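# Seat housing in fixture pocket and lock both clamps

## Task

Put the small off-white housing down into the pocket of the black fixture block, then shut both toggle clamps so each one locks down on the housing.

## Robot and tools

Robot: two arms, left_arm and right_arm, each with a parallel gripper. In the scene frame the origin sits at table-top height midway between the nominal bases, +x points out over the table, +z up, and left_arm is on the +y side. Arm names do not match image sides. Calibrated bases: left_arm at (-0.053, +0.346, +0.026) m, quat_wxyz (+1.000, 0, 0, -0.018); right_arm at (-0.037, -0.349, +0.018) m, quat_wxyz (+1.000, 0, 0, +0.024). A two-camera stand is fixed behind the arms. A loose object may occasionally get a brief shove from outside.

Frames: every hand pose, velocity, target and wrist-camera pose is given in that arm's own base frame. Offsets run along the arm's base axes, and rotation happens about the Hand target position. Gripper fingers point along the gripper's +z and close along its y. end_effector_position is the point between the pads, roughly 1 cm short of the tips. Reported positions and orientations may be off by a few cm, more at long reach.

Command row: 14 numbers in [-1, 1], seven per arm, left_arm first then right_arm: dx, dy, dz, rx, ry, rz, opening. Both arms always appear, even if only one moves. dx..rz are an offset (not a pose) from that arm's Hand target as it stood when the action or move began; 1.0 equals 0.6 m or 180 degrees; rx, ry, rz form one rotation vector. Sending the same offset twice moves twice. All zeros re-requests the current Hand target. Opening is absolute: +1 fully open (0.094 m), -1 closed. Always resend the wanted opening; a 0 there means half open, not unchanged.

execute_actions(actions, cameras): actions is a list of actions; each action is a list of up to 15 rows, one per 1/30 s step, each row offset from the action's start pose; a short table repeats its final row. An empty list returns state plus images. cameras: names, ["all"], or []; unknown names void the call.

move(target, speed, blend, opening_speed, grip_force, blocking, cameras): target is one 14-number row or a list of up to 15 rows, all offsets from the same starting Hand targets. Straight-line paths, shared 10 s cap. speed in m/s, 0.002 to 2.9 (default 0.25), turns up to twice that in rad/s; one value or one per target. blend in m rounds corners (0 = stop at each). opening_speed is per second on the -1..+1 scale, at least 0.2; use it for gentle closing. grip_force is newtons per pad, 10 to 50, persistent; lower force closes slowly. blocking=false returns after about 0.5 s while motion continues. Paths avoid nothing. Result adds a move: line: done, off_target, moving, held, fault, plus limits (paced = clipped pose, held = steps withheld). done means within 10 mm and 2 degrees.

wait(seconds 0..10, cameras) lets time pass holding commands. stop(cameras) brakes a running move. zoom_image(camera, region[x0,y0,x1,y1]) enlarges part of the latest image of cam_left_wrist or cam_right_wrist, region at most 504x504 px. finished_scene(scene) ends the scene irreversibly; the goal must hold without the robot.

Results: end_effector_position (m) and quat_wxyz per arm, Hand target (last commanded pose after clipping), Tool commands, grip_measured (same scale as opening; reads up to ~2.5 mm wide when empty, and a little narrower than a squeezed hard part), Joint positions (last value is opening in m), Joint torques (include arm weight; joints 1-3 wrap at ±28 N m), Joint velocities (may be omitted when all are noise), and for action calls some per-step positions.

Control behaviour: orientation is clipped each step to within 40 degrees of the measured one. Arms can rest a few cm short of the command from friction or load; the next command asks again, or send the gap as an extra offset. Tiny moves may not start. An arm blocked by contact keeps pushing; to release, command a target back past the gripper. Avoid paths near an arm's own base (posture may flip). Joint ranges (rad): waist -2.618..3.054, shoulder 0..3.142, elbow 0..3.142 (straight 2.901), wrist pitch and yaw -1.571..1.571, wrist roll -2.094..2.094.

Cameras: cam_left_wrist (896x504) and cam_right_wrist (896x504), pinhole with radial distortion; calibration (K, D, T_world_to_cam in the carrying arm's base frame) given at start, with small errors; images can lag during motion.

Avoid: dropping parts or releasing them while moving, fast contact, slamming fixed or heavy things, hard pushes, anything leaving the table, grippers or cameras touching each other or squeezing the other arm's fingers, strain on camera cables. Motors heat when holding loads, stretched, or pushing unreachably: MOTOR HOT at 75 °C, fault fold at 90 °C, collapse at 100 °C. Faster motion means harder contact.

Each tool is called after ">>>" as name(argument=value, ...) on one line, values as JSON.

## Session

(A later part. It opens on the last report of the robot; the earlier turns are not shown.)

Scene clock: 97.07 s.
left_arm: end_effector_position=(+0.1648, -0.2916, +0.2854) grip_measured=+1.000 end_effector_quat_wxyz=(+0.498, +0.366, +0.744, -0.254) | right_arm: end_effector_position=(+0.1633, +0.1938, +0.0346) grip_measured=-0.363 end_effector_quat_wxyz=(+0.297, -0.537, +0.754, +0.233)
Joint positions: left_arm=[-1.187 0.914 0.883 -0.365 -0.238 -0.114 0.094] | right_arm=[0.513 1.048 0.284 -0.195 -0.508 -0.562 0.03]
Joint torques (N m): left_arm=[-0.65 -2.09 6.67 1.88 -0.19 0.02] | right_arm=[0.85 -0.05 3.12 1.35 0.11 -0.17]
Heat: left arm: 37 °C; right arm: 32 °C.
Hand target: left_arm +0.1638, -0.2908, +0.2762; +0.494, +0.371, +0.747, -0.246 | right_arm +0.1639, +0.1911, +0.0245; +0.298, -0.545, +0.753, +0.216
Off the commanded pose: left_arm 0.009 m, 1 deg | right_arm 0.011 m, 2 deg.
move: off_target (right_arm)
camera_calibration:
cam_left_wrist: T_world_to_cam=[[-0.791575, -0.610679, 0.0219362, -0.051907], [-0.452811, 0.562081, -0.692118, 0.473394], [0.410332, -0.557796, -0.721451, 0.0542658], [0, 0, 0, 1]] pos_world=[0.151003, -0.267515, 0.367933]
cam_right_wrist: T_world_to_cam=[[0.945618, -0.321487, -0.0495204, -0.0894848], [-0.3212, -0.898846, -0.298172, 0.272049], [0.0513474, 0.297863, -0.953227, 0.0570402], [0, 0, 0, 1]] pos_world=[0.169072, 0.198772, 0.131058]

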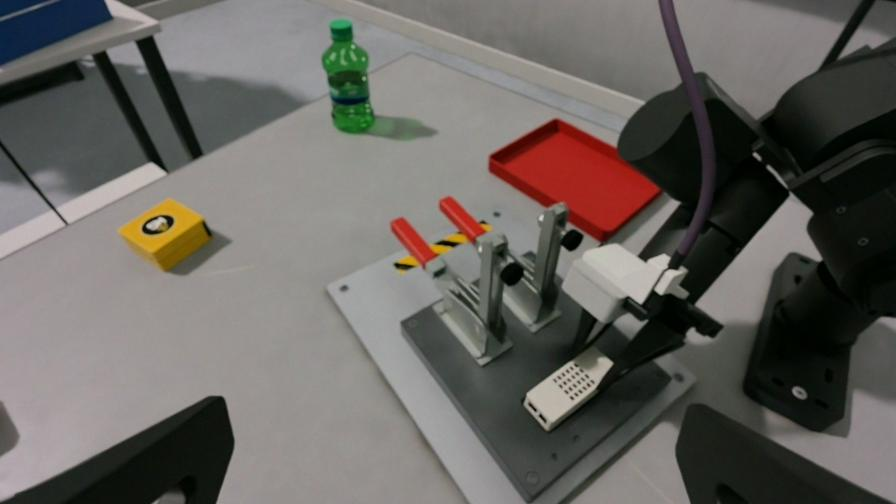

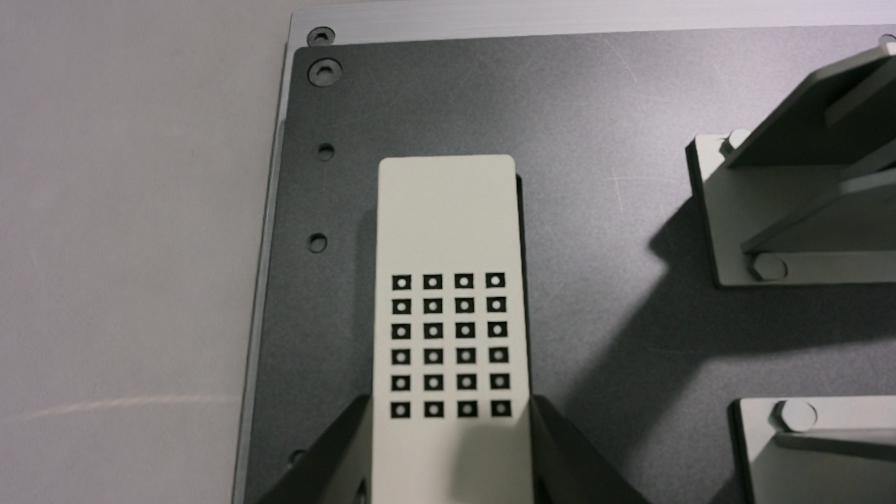

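>>> move(target=[[0,0,0,0,0,0,1,0.02,0.02,0.06,0,0,0,-0.5],[0,0,0,0,0,0,1,-0.022,-0.015,0.05,0,0,0,-0.5],[0,0,0,0,0,0,1,0.016,0.01,0.055,0,0,0,-0.5],[0,0,0,0,0,0,1,-0.008,-0.005,0.045,0,0,0,-0.5],[0,0,0,0,0,0,1,0.006,0.002,0.04,0,0,0,-0.5],[0,0,0,0,0,0,1,0.0015,0.0,0.025,0,0,0,-0.5],[0,0,0,0,0,0,1,0.0015,0.0,0.005,0,0,0,-0.5]], speed=[0.15,0.15,0.15,0.15,0.15,0.1,0.06], blend=0.001, cameras=["all"])

>>> zoom_image(camera="cam_left_wrist", region=[505, 370, 625, 445])

>>> zoom_image(camera="cam_right_wrist", region=[340, 140, 560, 420])

Scene clock: 100.07 s.
left_arm: end_effector_position=(+0.1648, -0.2916, +0.2854) grip_measured=+1.000 end_effector_quat_wxyz=(+0.498, +0.366, +0.744, -0.254) | right_arm: end_effector_position=(+0.1643, +0.1942, +0.0369) grip_measured=-0.363 end_effector_quat_wxyz=(+0.299, -0.545, +0.751, +0.223)
Joint positions: left_arm=[-1.187 0.914 0.883 -0.365 -0.238 -0.114 0.094] | right_arm=[0.527 1.04 0.297 -0.213 -0.486 -0.572 0.03]
Joint torques (N m): left_arm=[-0.69 -2.13 6.72 1.84 -0.2 0.01] | right_arm=[-0.5 0.03 3.06 1.38 -0.1 -0.11]
Heat: left arm: 37 °C; right arm: 32 °C.
Hand target: left_arm +0.1638, -0.2908, +0.2762; +0.494, +0.371, +0.747, -0.246 | right_arm +0.1649, +0.1911, +0.0276; +0.298, -0.545, +0.753, +0.216
Off the commanded pose: left_arm 0.009 m, 1 deg | right_arm 0.010 m, 1 deg.
move: done
camera_calibration:
cam_left_wrist: T_world_to_cam=[[-0.791575, -0.610679, 0.0219362, -0.051907], [-0.452811, 0.562081, -0.692118, 0.473394], [0.410332, -0.557796, -0.721451, 0.0542658], [0, 0, 0, 1]] pos_world=[0.151003, -0.267515, 0.367933]
cam_right_wrist: T_world_to_cam=[[0.94904, -0.314006, -0.026905, -0.0930495], [-0.308106, -0.906462, -0.288785, 0.272339], [0.0662918, 0.282358, -0.957016, 0.0596976], [0, 0, 0, 1]] pos_world=[0.168259, 0.200791, 0.133275]

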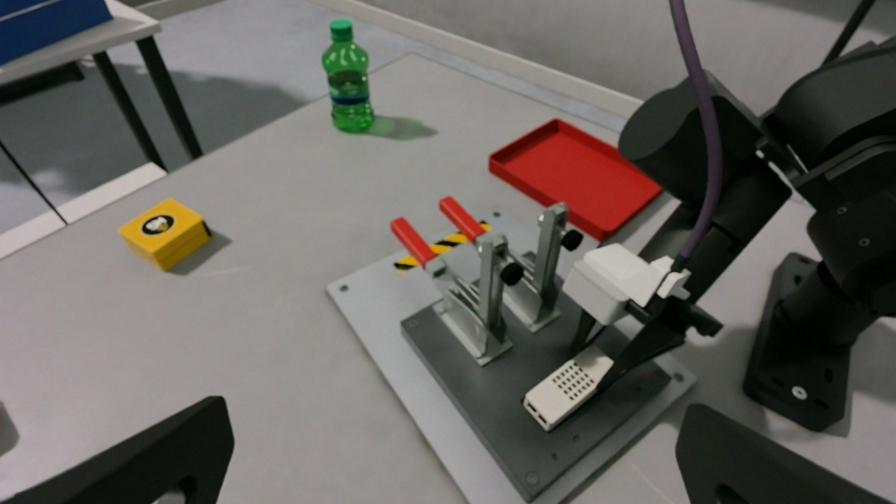

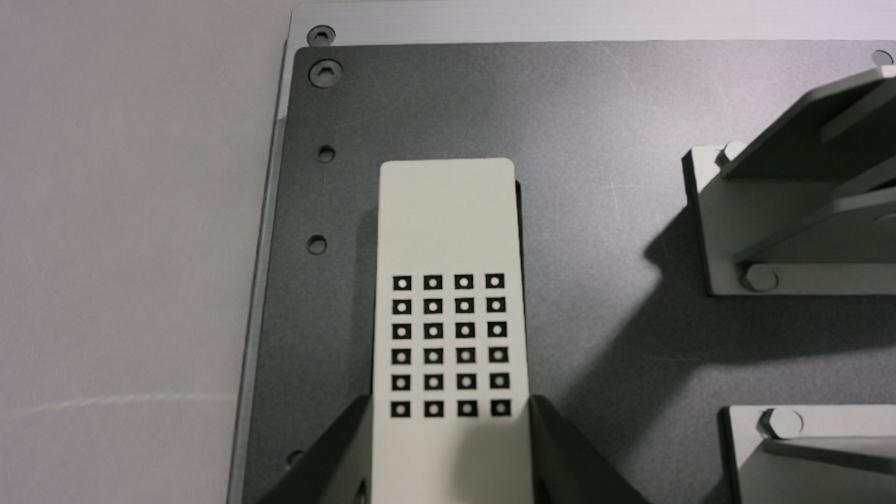

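Scaled by 4.200 from the camera's 896x504 image, which has a finer 1280x720 frame.

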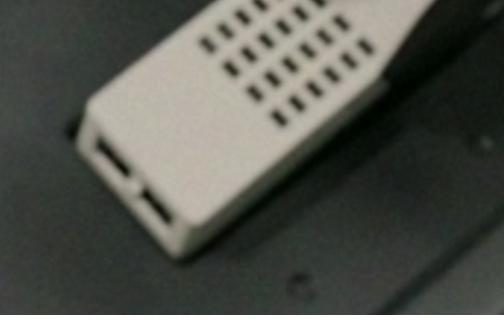

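Scaled by 1.800 from the camera's 896x504 image, which has a finer 1280x720 frame.

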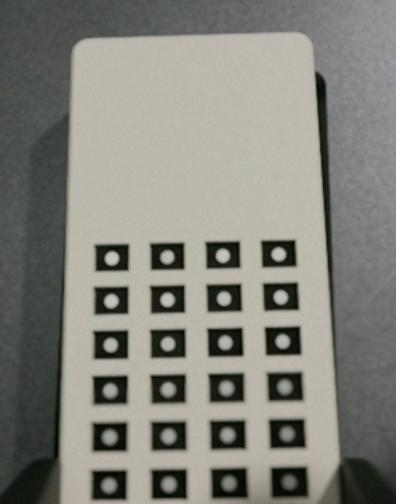

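>>> move(target=[[0,0,0,0,0,0,1,0.02,0.02,0.055,0,0,-0.015,-0.5],[0,0,0,0,0,0,1,-0.022,-0.015,0.045,0,0,-0.003,-0.5],[0,0,0,0,0,0,1,0.016,0.01,0.05,0,0,-0.012,-0.5],[0,0,0,0,0,0,1,-0.008,-0.005,0.04,0,0,-0.004,-0.5],[0,0,0,0,0,0,1,0.006,0.002,0.035,0,0,-0.008,-0.5],[0,0,0,0,0,0,1,0.0022,-0.0015,0.02,0,0,-0.006,-0.5],[0,0,0,0,0,0,1,0.0022,-0.0015,-0.002,0,0,-0.006,-0.5]], speed=[0.15,0.15,0.15,0.15,0.15,0.1,0.06], blend=0.001, cameras=["all"])

>>> zoom_image(camera="cam_left_wrist", region=[505, 370, 625, 445])

>>> zoom_image(camera="cam_right_wrist", region=[340, 140, 560, 420])

Scene clock: 104.17 s.
left_arm: end_effector_position=(+0.1648, -0.2916, +0.2854) grip_measured=+1.000 end_effector_quat_wxyz=(+0.498, +0.366, +0.744, -0.254) | right_arm: end_effector_position=(+0.1709, +0.1947, +0.0390) grip_measured=-0.363 end_effector_quat_wxyz=(+0.312, -0.538, +0.753, +0.215)
Joint positions: left_arm=[-1.187 0.914 0.883 -0.365 -0.238 -0.114 0.094] | right_arm=[0.529 1.037 0.29 -0.176 -0.466 -0.554 0.03]
Joint torques (N m): left_arm=[-0.79 -2.11 6.75 1.86 -0.21 0.02] | right_arm=[-0.42 0.08 2.93 1.24 -0.19 -0.1]
Heat: left arm: 37 °C; right arm: 32 °C.
Hand target: left_arm +0.1638, -0.2908, +0.2762; +0.494, +0.371, +0.747, -0.246 | right_arm +0.1661, +0.1902, +0.0263; +0.300, -0.538, +0.758, +0.213
Off the commanded pose: left_arm 0.009 m, 1 deg | right_arm 0.014 m, 2 deg.
move: off_target (right_arm)
camera_calibration:
cam_left_wrist: T_world_to_cam=[[-0.791575, -0.610679, 0.0219362, -0.051907], [-0.452811, 0.562081, -0.692118, 0.473394], [0.410332, -0.557796, -0.721451, 0.0542658], [0, 0, 0, 1]] pos_world=[0.151003, -0.267515, 0.367933]
cam_right_wrist: T_world_to_cam=[[0.941907, -0.335832, -0.0053202, -0.0944175], [-0.321574, -0.897117, -0.302939, 0.27646], [0.096964, 0.287052, -0.952995, 0.0548075], [0, 0, 0, 1]] pos_world=[0.172521, 0.200576, 0.13548]

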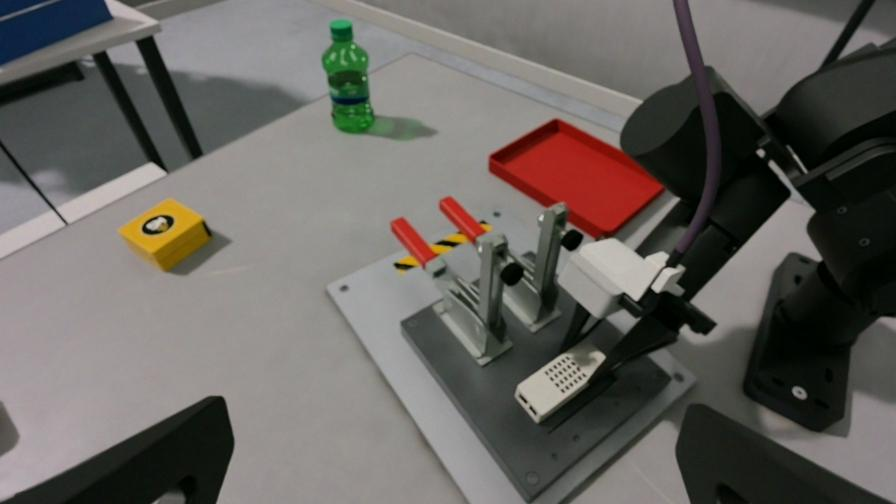

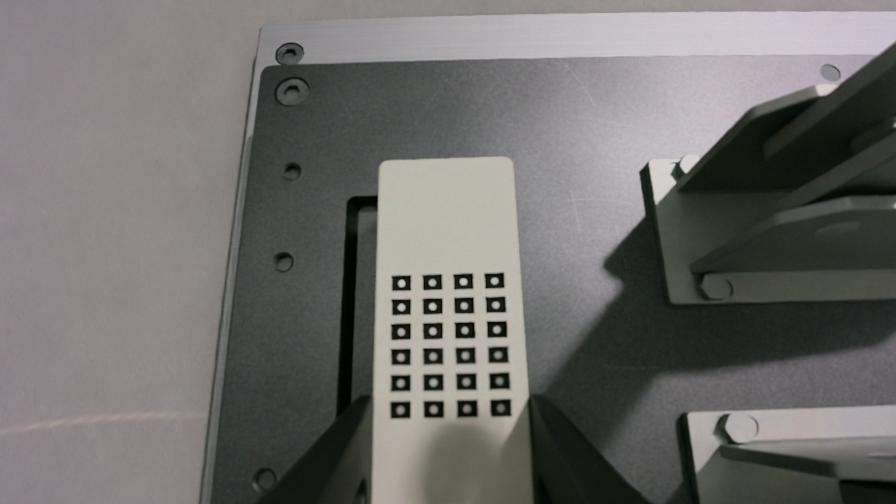

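Scaled by 4.200 from the camera's 896x504 image, which has a finer 1280x720 frame.

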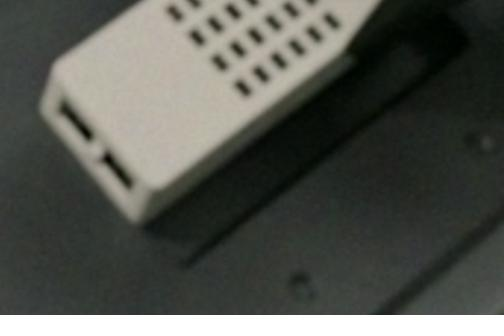

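Scaled by 1.800 from the camera's 896x504 image, which has a finer 1280x720 frame.

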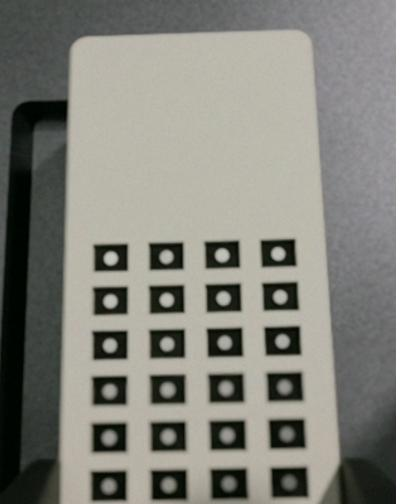

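>>> move(target=[[0,0,0,0,0,0,1,-0.02,-0.01,0.055,0,0,0,-0.5],[0,0,0,0,0,0,1,0.01,0.005,0.05,0,0,0,-0.5],[0,0,0,0,0,0,1,-0.005,-0.003,0.045,0,0,0,-0.5],[0,0,0,0,0,0,1,0.0,0.0,0.025,0,0,0,-0.5]], speed=0.12, blend=0.001, cameras=["cam_right_wrist"])

Scene clock: 106.60 s.
left_arm: end_effector_position=(+0.1648, -0.2916, +0.2854) grip_measured=+1.000 end_effector_quat_wxyz=(+0.498, +0.366, +0.744, -0.254) | right_arm: end_effector_position=(+0.1671, +0.1897, +0.0449) grip_measured=-0.363 end_effector_quat_wxyz=(+0.297, -0.536, +0.762, +0.211)
Joint positions: left_arm=[-1.187 0.914 0.883 -0.365 -0.238 -0.114 0.094] | right_arm=[0.526 0.998 0.326 -0.284 -0.455 -0.554 0.03]
Joint torques (N m): left_arm=[-0.7 -2.06 6.64 1.9 -0.16 0.01] | right_arm=[-0.14 -0.68 3.82 1.33 -0.29 -0.09]
Heat: left arm: 37 °C; right arm: 32 °C.
Hand target: left_arm +0.1638, -0.2907, +0.2762; +0.494, +0.371, +0.747, -0.246 | right_arm +0.1661, +0.1901, +0.0412; +0.300, -0.538, +0.758, +0.213
Off the commanded pose: left_arm 0.009 m, 1 deg | right_arm 0.004 m, 1 deg.
move: done
camera_calibration:
cam_right_wrist: T_world_to_cam=[[0.938295, -0.345209, -0.0208095, -0.0894194], [-0.337525, -0.900977, -0.272611, 0.274587], [0.0753586, 0.262813, -0.961899, 0.0708928], [0, 0, 0, 1]] pos_world=[0.17124, 0.197897, 0.141186]
Images, in order (width x height): cam_right_wrist 896x504.

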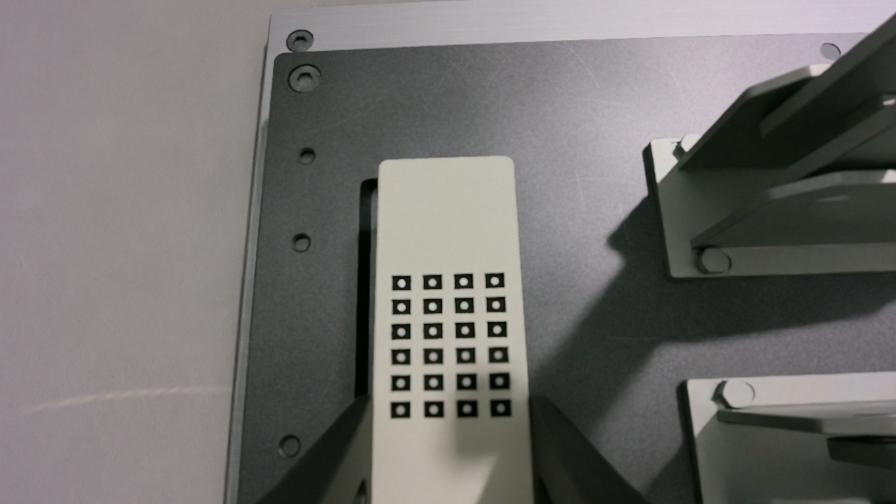

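>>> move(target=[[0,0,0,0,0,0,1,-0.009,0.002,0.015,0,0,0,-0.5],[0,0,0,0,0,0,1,-0.0025,0.0025,-0.02,0,0,0,-0.5]], speed=0.06, blend=0.001, cameras=["cam_left_wrist","cam_right_wrist"])

>>> zoom_image(camera="cam_left_wrist", region=[505, 370, 625, 445])

>>> zoom_image(camera="cam_right_wrist", region=[340, 140, 560, 420])

Scene clock: 109.30 s.
left_arm: end_effector_position=(+0.1648, -0.2916, +0.2854) grip_measured=+1.000 end_effector_quat_wxyz=(+0.498, +0.366, +0.744, -0.254) | right_arm: end_effector_position=(+0.1641, +0.1944, +0.0367) grip_measured=-0.363 end_effector_quat_wxyz=(+0.301, -0.540, +0.755, +0.219)
Joint positions: left_arm=[-1.187 0.914 0.883 -0.365 -0.238 -0.114 0.094] | right_arm=[0.541 1.028 0.289 -0.205 -0.466 -0.547 0.03]
Joint torques (N m): left_arm=[-0.66 -2.19 6.65 1.86 -0.2 0.02] | right_arm=[-0.31 -0.31 3.43 1.34 -0.09 -0.03]
Heat: left arm: 37 °C; right arm: 32 °C.
Hand target: left_arm +0.1638, -0.2907, +0.2762; +0.494, +0.371, +0.747, -0.246 | right_arm +0.1647, +0.1917, +0.0293; +0.300, -0.538, +0.758, +0.213
Off the commanded pose: left_arm 0.009 m, 1 deg | right_arm 0.008 m, 1 deg.
move: done
camera_calibration:
cam_left_wrist: T_world_to_cam=[[-0.791575, -0.610679, 0.0219362, -0.051907], [-0.452811, 0.562081, -0.692118, 0.473394], [0.410332, -0.557796, -0.721451, 0.0542658], [0, 0, 0, 1]] pos_world=[0.151003, -0.267515, 0.367933]
cam_right_wrist: T_world_to_cam=[[0.944177, -0.328542, -0.0242683, -0.0892446], [-0.321326, -0.902183, -0.287776, 0.27377], [0.0726522, 0.27951, -0.95739, 0.0589713], [0, 0, 0, 1]] pos_world=[0.167948, 0.201187, 0.133077]

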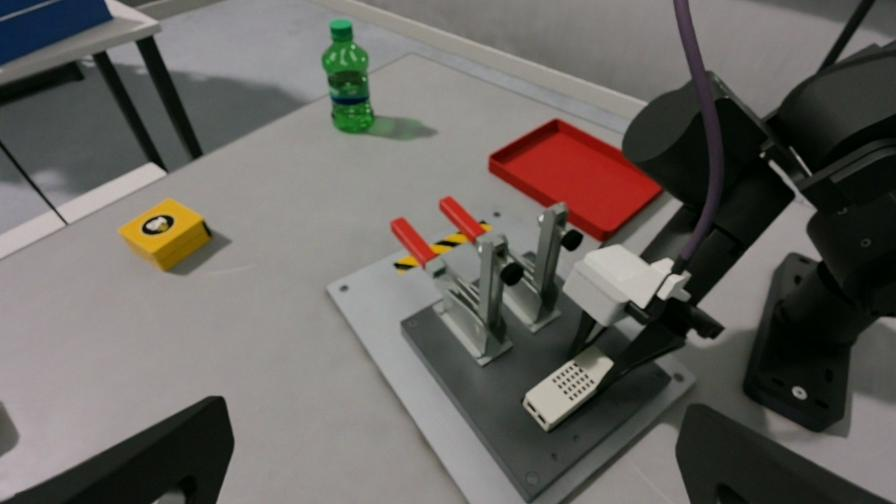

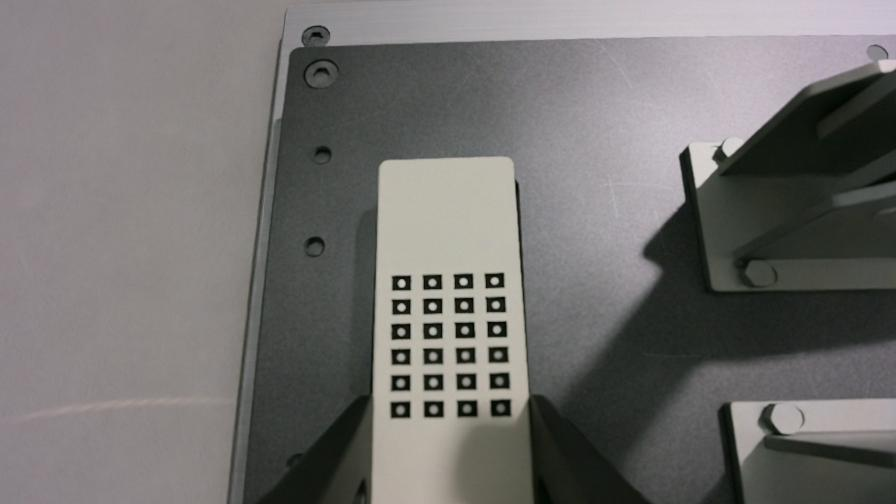

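Scaled by 4.200 from the camera's 896x504 image, which has a finer 1280x720 frame.

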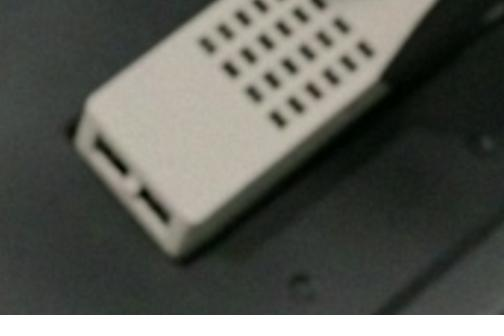

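Scaled by 1.800 from the camera's 896x504 image, which has a finer 1280x720 frame.

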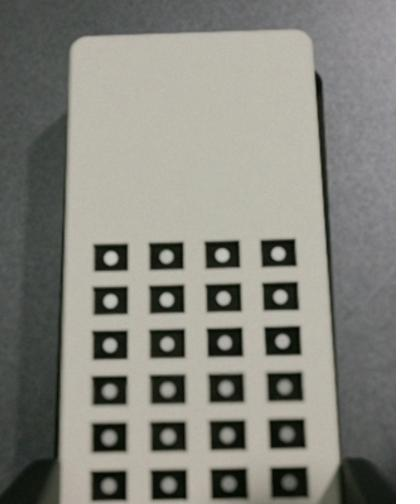

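>>> move(target=[[0,0,0,0,0,0,1,0.01,-0.001,0.015,0,0,0,-0.5],[0,0,0,0,0,0,1,0.0025,-0.001,-0.008,0,0,0,-0.5]], speed=0.06, blend=[0.002,0], cameras=["cam_left_wrist","cam_right_wrist"])

>>> zoom_image(camera="cam_left_wrist", region=[505, 370, 625, 445])

>>> zoom_image(camera="cam_right_wrist", region=[340, 140, 560, 420])

Scene clock: 111.20 s.
left_arm: end_effector_position=(+0.1648, -0.2916, +0.2854) grip_measured=+1.000 end_effector_quat_wxyz=(+0.498, +0.366, +0.744, -0.254) | right_arm: end_effector_position=(+0.1642, +0.1950, +0.0342) grip_measured=-0.363 end_effector_quat_wxyz=(+0.299, -0.538, +0.755, +0.226)
Joint positions: left_arm=[-1.187 0.914 0.883 -0.365 -0.238 -0.114 0.094] | right_arm=[0.53 1.048 0.283 -0.184 -0.486 -0.549 0.03]
Joint torques (N m): left_arm=[-0.61 -2.15 6.68 1.85 -0.16 0.06] | right_arm=[-0.16 -0.05 3.1 1.4 0.05 -0.11]
Heat: left arm: 37 °C; right arm: 32 °C.
Hand target: left_arm +0.1638, -0.2907, +0.2762; +0.494, +0.371, +0.747, -0.246 | right_arm +0.1662, +0.1911, +0.0246; +0.300, -0.538, +0.758, +0.213
Off the commanded pose: left_arm 0.009 m, 1 deg | right_arm 0.011 m, 2 deg.
move: off_target (right_arm)
camera_calibration:
cam_left_wrist: T_world_to_cam=[[-0.791575, -0.610679, 0.0219362, -0.051907], [-0.452811, 0.562081, -0.692118, 0.473394], [0.410332, -0.557796, -0.721451, 0.0542658], [0, 0, 0, 1]] pos_world=[0.151003, -0.267515, 0.367933]
cam_right_wrist: T_world_to_cam=[[0.944304, -0.326811, -0.0385366, -0.0891231], [-0.323295, -0.899479, -0.29397, 0.273576], [0.06141, 0.290056, -0.955037, 0.0561003], [0, 0, 0, 1]] pos_world=[0.16916, 0.200677, 0.130567]

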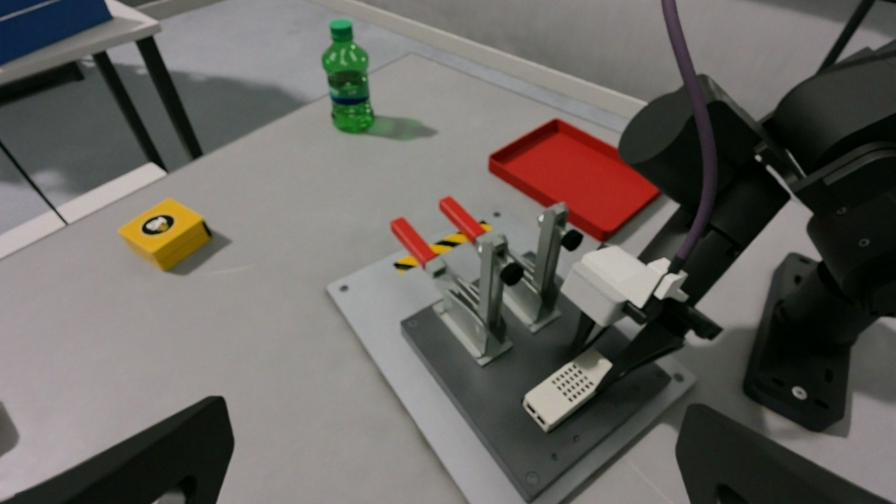

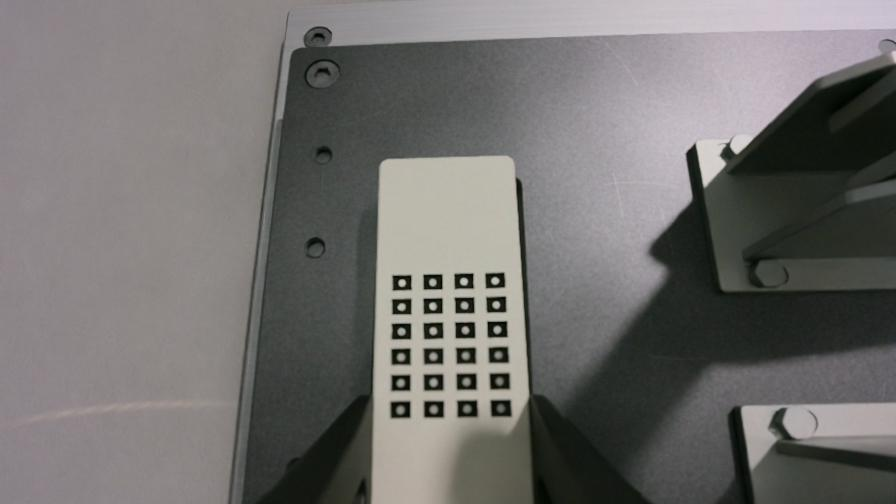

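Scaled by 4.200 from the camera's 896x504 image, which has a finer 1280x720 frame.

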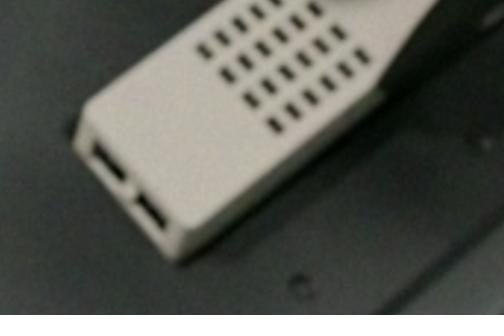

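Scaled by 1.800 from the camera's 896x504 image, which has a finer 1280x720 frame.

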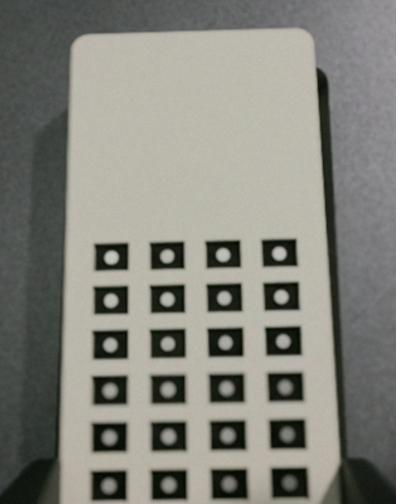

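>>> move(target=[[0,0,0,0,0,0,1,0.02,-0.006,0.035,0,0,0,-0.5],[0,0,0,0,0,0,1,0.005,-0.002,0.028,0,0,0,-0.5],[0,0,0,0,0,0,1,-0.001,-0.001,0.018,0,0,0,-0.5],[0,0,0,0,0,0,1,-0.001,-0.001,0.0,0,0,0,-0.5]], speed=[0.1,0.1,0.08,0.05], blend=[0.002,0.002,0.001,0], cameras=["cam_left_wrist","cam_right_wrist"])

>>> zoom_image(camera="cam_left_wrist", region=[505, 370, 625, 445])

>>> zoom_image(camera="cam_right_wrist", region=[340, 140, 560, 420])

Scene clock: 113.80 s.
left_arm: end_effector_position=(+0.1648, -0.2916, +0.2854) grip_measured=+1.000 end_effector_quat_wxyz=(+0.498, +0.366, +0.744, -0.254) | right_arm: end_effector_position=(+0.1635, +0.1935, +0.0341) grip_measured=-0.363 end_effector_quat_wxyz=(+0.298, -0.537, +0.755, +0.228)
Joint positions: left_arm=[-1.187 0.914 0.883 -0.365 -0.238 -0.114 0.094] | right_arm=[0.521 1.043 0.281 -0.192 -0.493 -0.555 0.03]
Joint torques (N m): left_arm=[-0.65 -2.13 6.63 1.89 -0.15 0.1] | right_arm=[0.42 -0.09 3.06 1.43 0.1 -0.07]
Heat: left arm: 37 °C; right arm: 33 °C.
Hand target: left_arm +0.1638, -0.2907, +0.2762; +0.494, +0.371, +0.747, -0.246 | right_arm +0.1655, +0.1904, +0.0245; +0.300, -0.538, +0.758, +0.213
Off the commanded pose: left_arm 0.009 m, 1 deg | right_arm 0.010 m, 2 deg.
move: done
camera_calibration:
cam_left_wrist: T_world_to_cam=[[-0.791575, -0.610679, 0.0219362, -0.051907], [-0.452811, 0.562081, -0.692118, 0.473394], [0.410332, -0.557796, -0.721451, 0.0542658], [0, 0, 0, 1]] pos_world=[0.151003, -0.267515, 0.367933]
cam_right_wrist: T_world_to_cam=[[0.944194, -0.3267, -0.0420062, -0.0887939], [-0.324208, -0.899222, -0.293749, 0.272142], [0.0581949, 0.290975, -0.954959, 0.0568122], [0, 0, 0, 1]] pos_world=[0.168763, 0.199176, 0.130465]

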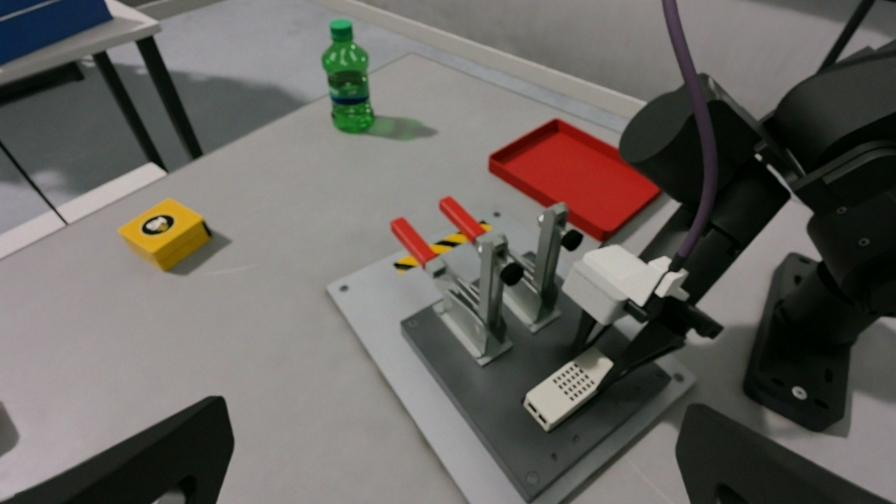

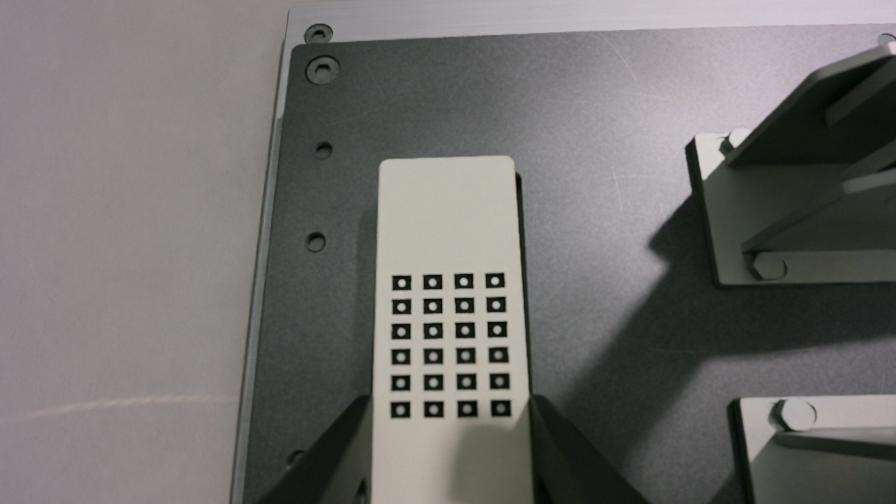

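Scaled by 4.200 from the camera's 896x504 image, which has a finer 1280x720 frame.

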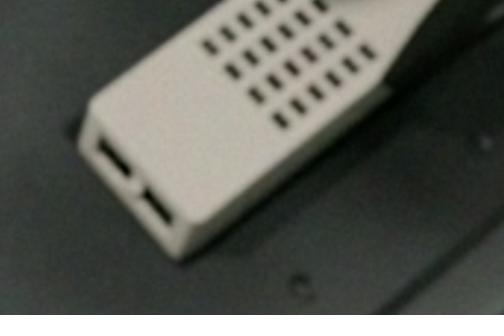

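Scaled by 1.800 from the camera's 896x504 image, which has a finer 1280x720 frame.

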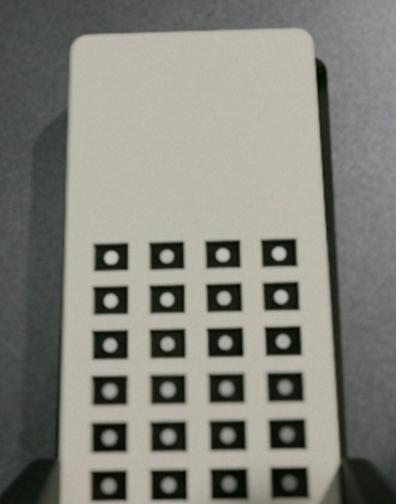

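>>> move(target=[[0,0,0,0,0,0,1,0.025,-0.006,0.035,0,0,0,-0.5],[0,0,0,0,0,0,1,0.01,0.0,0.028,0,0,0,-0.5],[0,0,0,0,0,0,1,0.0045,-0.001,0.018,0,0,0,-0.5]], speed=[0.1,0.1,0.08], blend=[0.002,0.002,0], cameras=["cam_left_wrist","cam_right_wrist"])

>>> zoom_image(camera="cam_left_wrist", region=[505, 370, 625, 445])

>>> zoom_image(camera="cam_right_wrist", region=[340, 140, 560, 420])

Scene clock: 115.77 s.
left_arm: end_effector_position=(+0.1648, -0.2916, +0.2854) grip_measured=+1.000 end_effector_quat_wxyz=(+0.498, +0.366, +0.744, -0.254) | right_arm: end_effector_position=(+0.1641, +0.1931, +0.0357) grip_measured=-0.363 end_effector_quat_wxyz=(+0.292, -0.537, +0.757, +0.231)
Joint positions: left_arm=[-1.187 0.914 0.883 -0.365 -0.238 -0.114 0.094] | right_arm=[0.511 1.052 0.299 -0.217 -0.505 -0.564 0.03]
Joint torques (N m): left_arm=[-0.72 -2.09 6.76 1.85 -0.16 0.04] | right_arm=[0.4 -2.47 4.55 1.07 0.17 -0.05]
Heat: left arm: 37 °C; right arm: 33 °C.
Hand target: left_arm +0.1638, -0.2907, +0.2762; +0.494, +0.371, +0.747, -0.246 | right_arm +0.1683, +0.1899, +0.0354; +0.300, -0.538, +0.758, +0.213
Off the commanded pose: left_arm 0.009 m, 1 deg | right_arm 0.005 m, 2 deg.
move: done
camera_calibration:
cam_left_wrist: T_world_to_cam=[[-0.791575, -0.610679, 0.0219362, -0.051907], [-0.452811, 0.562081, -0.692118, 0.473394], [0.410332, -0.557796, -0.721451, 0.0542658], [0, 0, 0, 1]] pos_world=[0.151003, -0.267515, 0.367933]
cam_right_wrist: T_world_to_cam=[[0.944383, -0.324417, -0.0537958, -0.0894664], [-0.325759, -0.900549, -0.287912, 0.272689], [0.0449578, 0.289424, -0.956145, 0.0610404], [0, 0, 0, 1]] pos_world=[0.170577, 0.198879, 0.132061]

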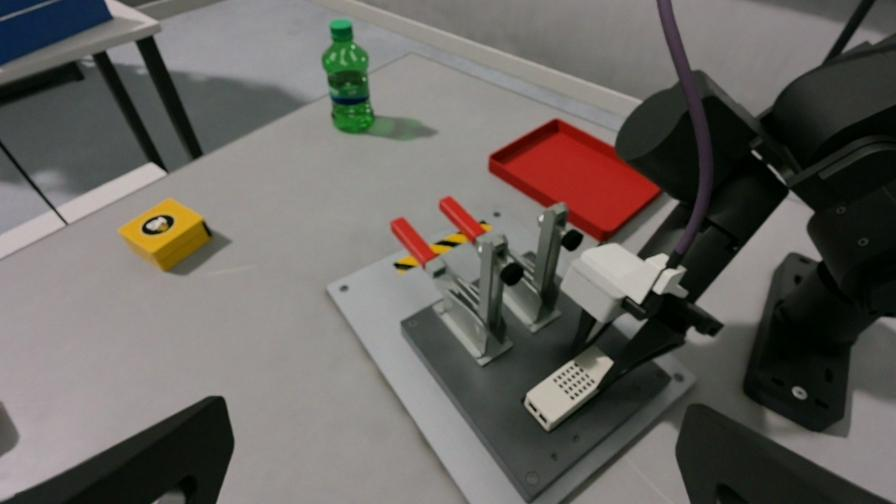

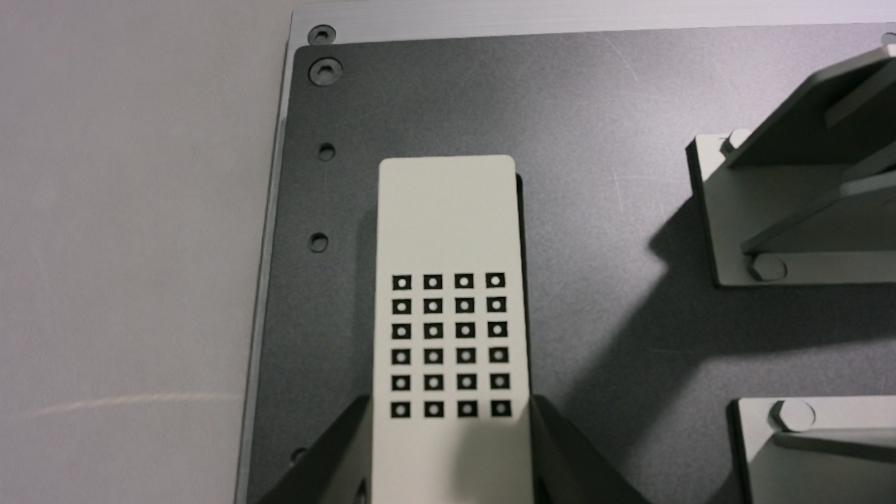

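Scaled by 4.200 from the camera's 896x504 image, which has a finer 1280x720 frame.

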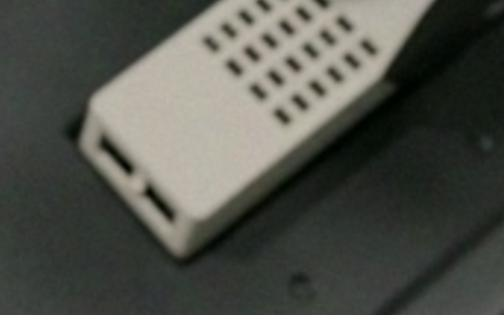

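Scaled by 1.800 from the camera's 896x504 image, which has a finer 1280x720 frame.

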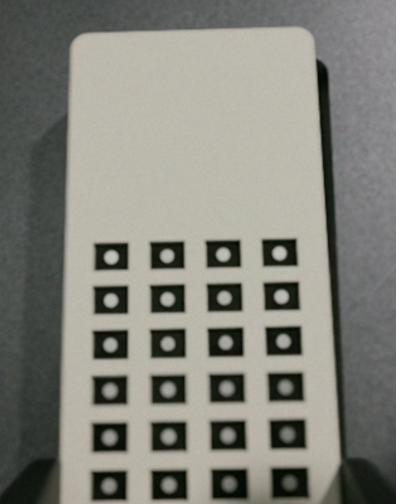

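>>> move(target=[[0,0,0,0,0,0,1,-0.004,-0.001,0.004,-0.0018,-0.0052,0,-0.5],[0,0,0,0,0,0,1,-0.008,-0.001,-0.012,-0.0018,-0.0052,0,-0.5],[0,0,0,0,0,0,1,0.003,-0.001,-0.012,-0.0018,-0.0052,0,-0.5],[0,0,0,0,0,0,1,-0.005,-0.003,-0.015,-0.0018,-0.0052,0,-0.5]], speed=0.06, blend=[0.001,0.001,0.001,0], cameras=["cam_left_wrist","cam_right_wrist"])

>>> zoom_image(camera="cam_left_wrist", region=[505, 370, 625, 445])

>>> zoom_image(camera="cam_right_wrist", region=[340, 140, 560, 420])

Scene clock: 120.07 s.
left_arm: end_effector_position=(+0.1648, -0.2916, +0.2854) grip_measured=+1.000 end_effector_quat_wxyz=(+0.498, +0.366, +0.744, -0.254) | right_arm: end_effector_position=(+0.1642, +0.1943, +0.0361) grip_measured=-0.363 end_effector_quat_wxyz=(+0.304, -0.542, +0.751, +0.222)
Joint positions: left_arm=[-1.187 0.914 0.883 -0.365 -0.238 -0.114 0.094] | right_arm=[0.531 1.03 0.281 -0.192 -0.481 -0.559 0.03]
Joint torques (N m): left_arm=[-0.59 -2.07 6.56 1.87 -0.19 0.01] | right_arm=[-0.42 -1.06 2.93 1.35 0.09 -0.11]
Heat: left arm: 38 °C; right arm: 32 °C.
Hand target: left_arm +0.1638, -0.2907, +0.2762; +0.494, +0.371, +0.747, -0.246 | right_arm +0.1653, +0.1881, +0.0263; +0.305, -0.541, +0.756, +0.206
Off the commanded pose: left_arm 0.009 m, 1 deg | right_arm 0.012 m, 2 deg.
move: off_target (right_arm)
camera_calibration:
cam_left_wrist: T_world_to_cam=[[-0.791575, -0.610679, 0.0219362, -0.051907], [-0.452811, 0.562081, -0.692118, 0.473394], [0.410332, -0.557796, -0.721451, 0.0542658], [0, 0, 0, 1]] pos_world=[0.151003, -0.267515, 0.367933]
cam_right_wrist: T_world_to_cam=[[0.946639, -0.321509, -0.0225261, -0.0912608], [-0.313377, -0.901861, -0.297392, 0.272467], [0.0752988, 0.288582, -0.95449, 0.0561552], [0, 0, 0, 1]] pos_world=[0.167548, 0.200181, 0.132574]

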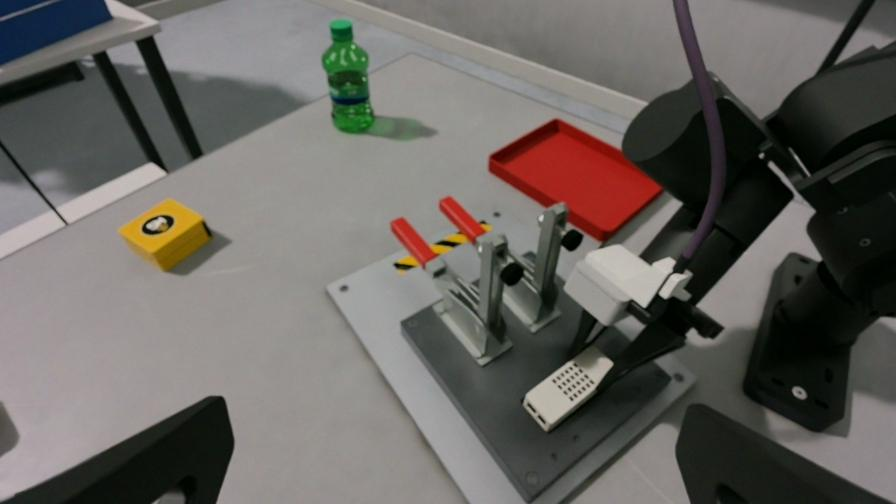

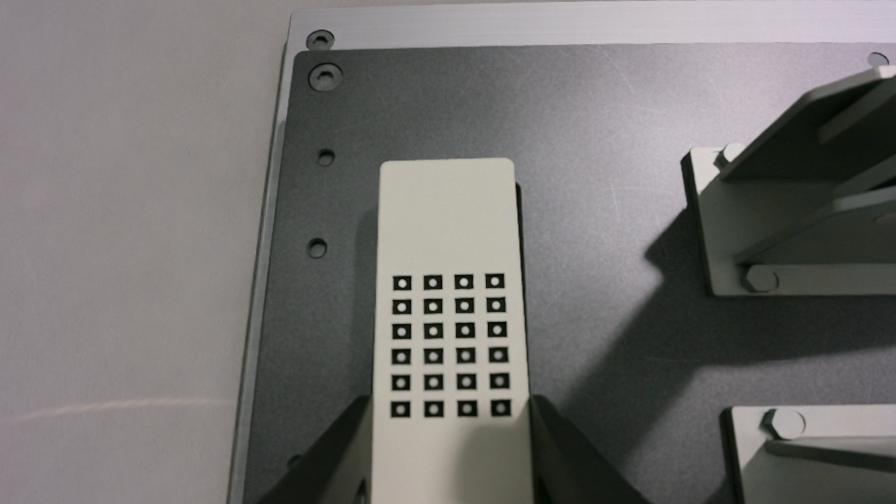

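Scaled by 4.200 from the camera's 896x504 image, which has a finer 1280x720 frame.

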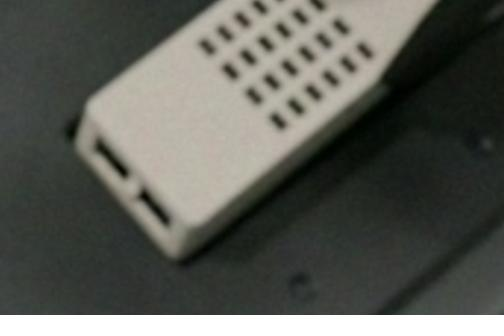

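Scaled by 1.800 from the camera's 896x504 image, which has a finer 1280x720 frame.

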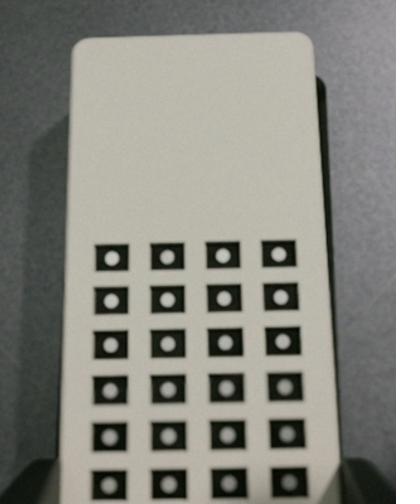

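>>> move(target=[[0,0,0,0,0,0,1,0.02,0.002,0.045,-0.0031,0.001,0,-0.5],[0,0,0,0,0,0,1,-0.01,0.004,0.04,-0.0031,0.001,0,-0.5],[0,0,0,0,0,0,1,0.006,0.003,0.035,-0.0031,0.001,0,-0.5],[0,0,0,0,0,0,1,0.0005,0.0028,0.025,-0.0031,0.001,0,-0.5]], speed=[0.1,0.1,0.08,0.05], blend=[0.001,0.001,0.001,0], cameras=["cam_left_wrist","cam_right_wrist"])

>>> zoom_image(camera="cam_left_wrist", region=[505, 370, 625, 445])

>>> zoom_image(camera="cam_right_wrist", region=[340, 140, 560, 420])

Scene clock: 124.30 s.
left_arm: end_effector_position=(+0.1648, -0.2916, +0.2854) grip_measured=+1.000 end_effector_quat_wxyz=(+0.498, +0.366, +0.744, -0.254) | right_arm: end_effector_position=(+0.1660, +0.1893, +0.0445) grip_measured=-0.363 end_effector_quat_wxyz=(+0.298, -0.541, +0.760, +0.202)
Joint positions: left_arm=[-1.187 0.914 0.883 -0.365 -0.238 -0.114 0.094] | right_arm=[0.543 0.987 0.325 -0.292 -0.431 -0.556 0.03]
Joint torques (N m): left_arm=[-0.58 -2.09 6.72 1.88 -0.17 0.05] | right_arm=[-0.06 -0.7 3.93 1.3 -0.26 -0.04]
Heat: left arm: 38 °C; right arm: 32 °C.
Hand target: left_arm +0.1638, -0.2907, +0.2762; +0.494, +0.371, +0.747, -0.246 | right_arm +0.1655, +0.1898, +0.0414; +0.301, -0.542, +0.758, +0.204
Off the commanded pose: left_arm 0.009 m, 1 deg | right_arm 0.003 m, 0 deg.
move: done
camera_calibration:
cam_left_wrist: T_world_to_cam=[[-0.791575, -0.610679, 0.0219362, -0.051907], [-0.452811, 0.562081, -0.692118, 0.473394], [0.410332, -0.557796, -0.721451, 0.0542658], [0, 0, 0, 1]] pos_world=[0.151003, -0.267515, 0.367933]
cam_right_wrist: T_world_to_cam=[[0.940069, -0.340976, -0.00237054, -0.0905177], [-0.329564, -0.906776, -0.262953, 0.273099], [0.0875112, 0.247975, -0.964806, 0.0716236], [0, 0, 0, 1]] pos_world=[0.168829, 0.199014, 0.1407]

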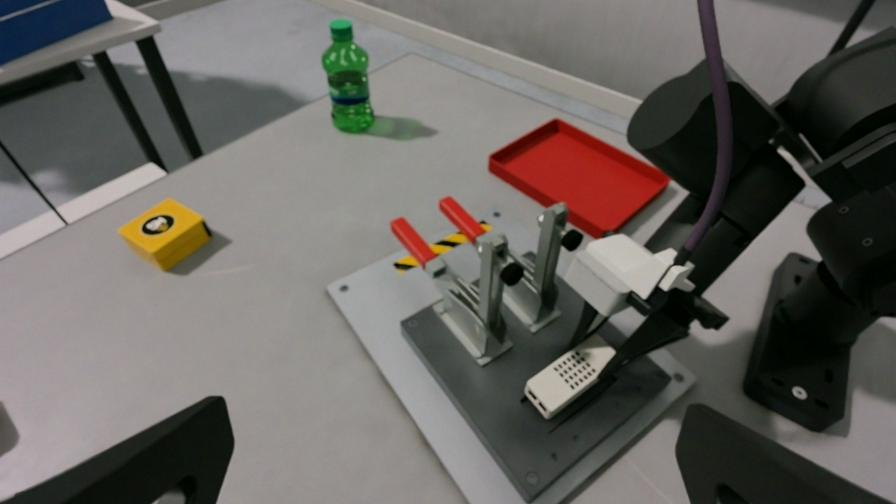

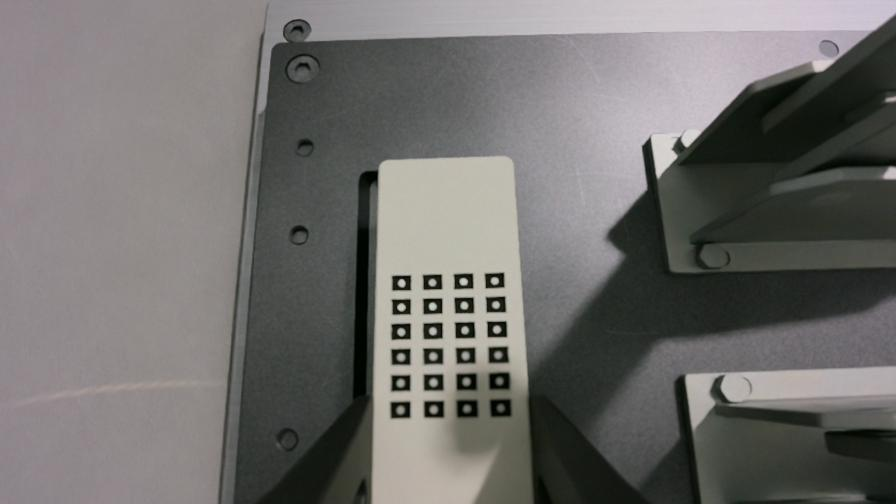

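Scaled by 4.200 from the camera's 896x504 image, which has a finer 1280x720 frame.

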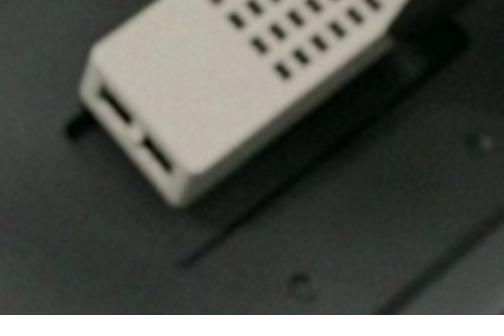

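Scaled by 1.800 from the camera's 896x504 image, which has a finer 1280x720 frame.

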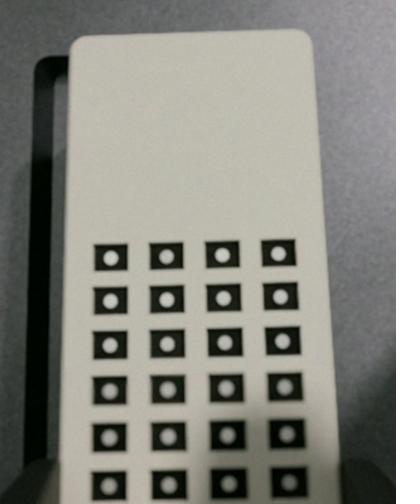

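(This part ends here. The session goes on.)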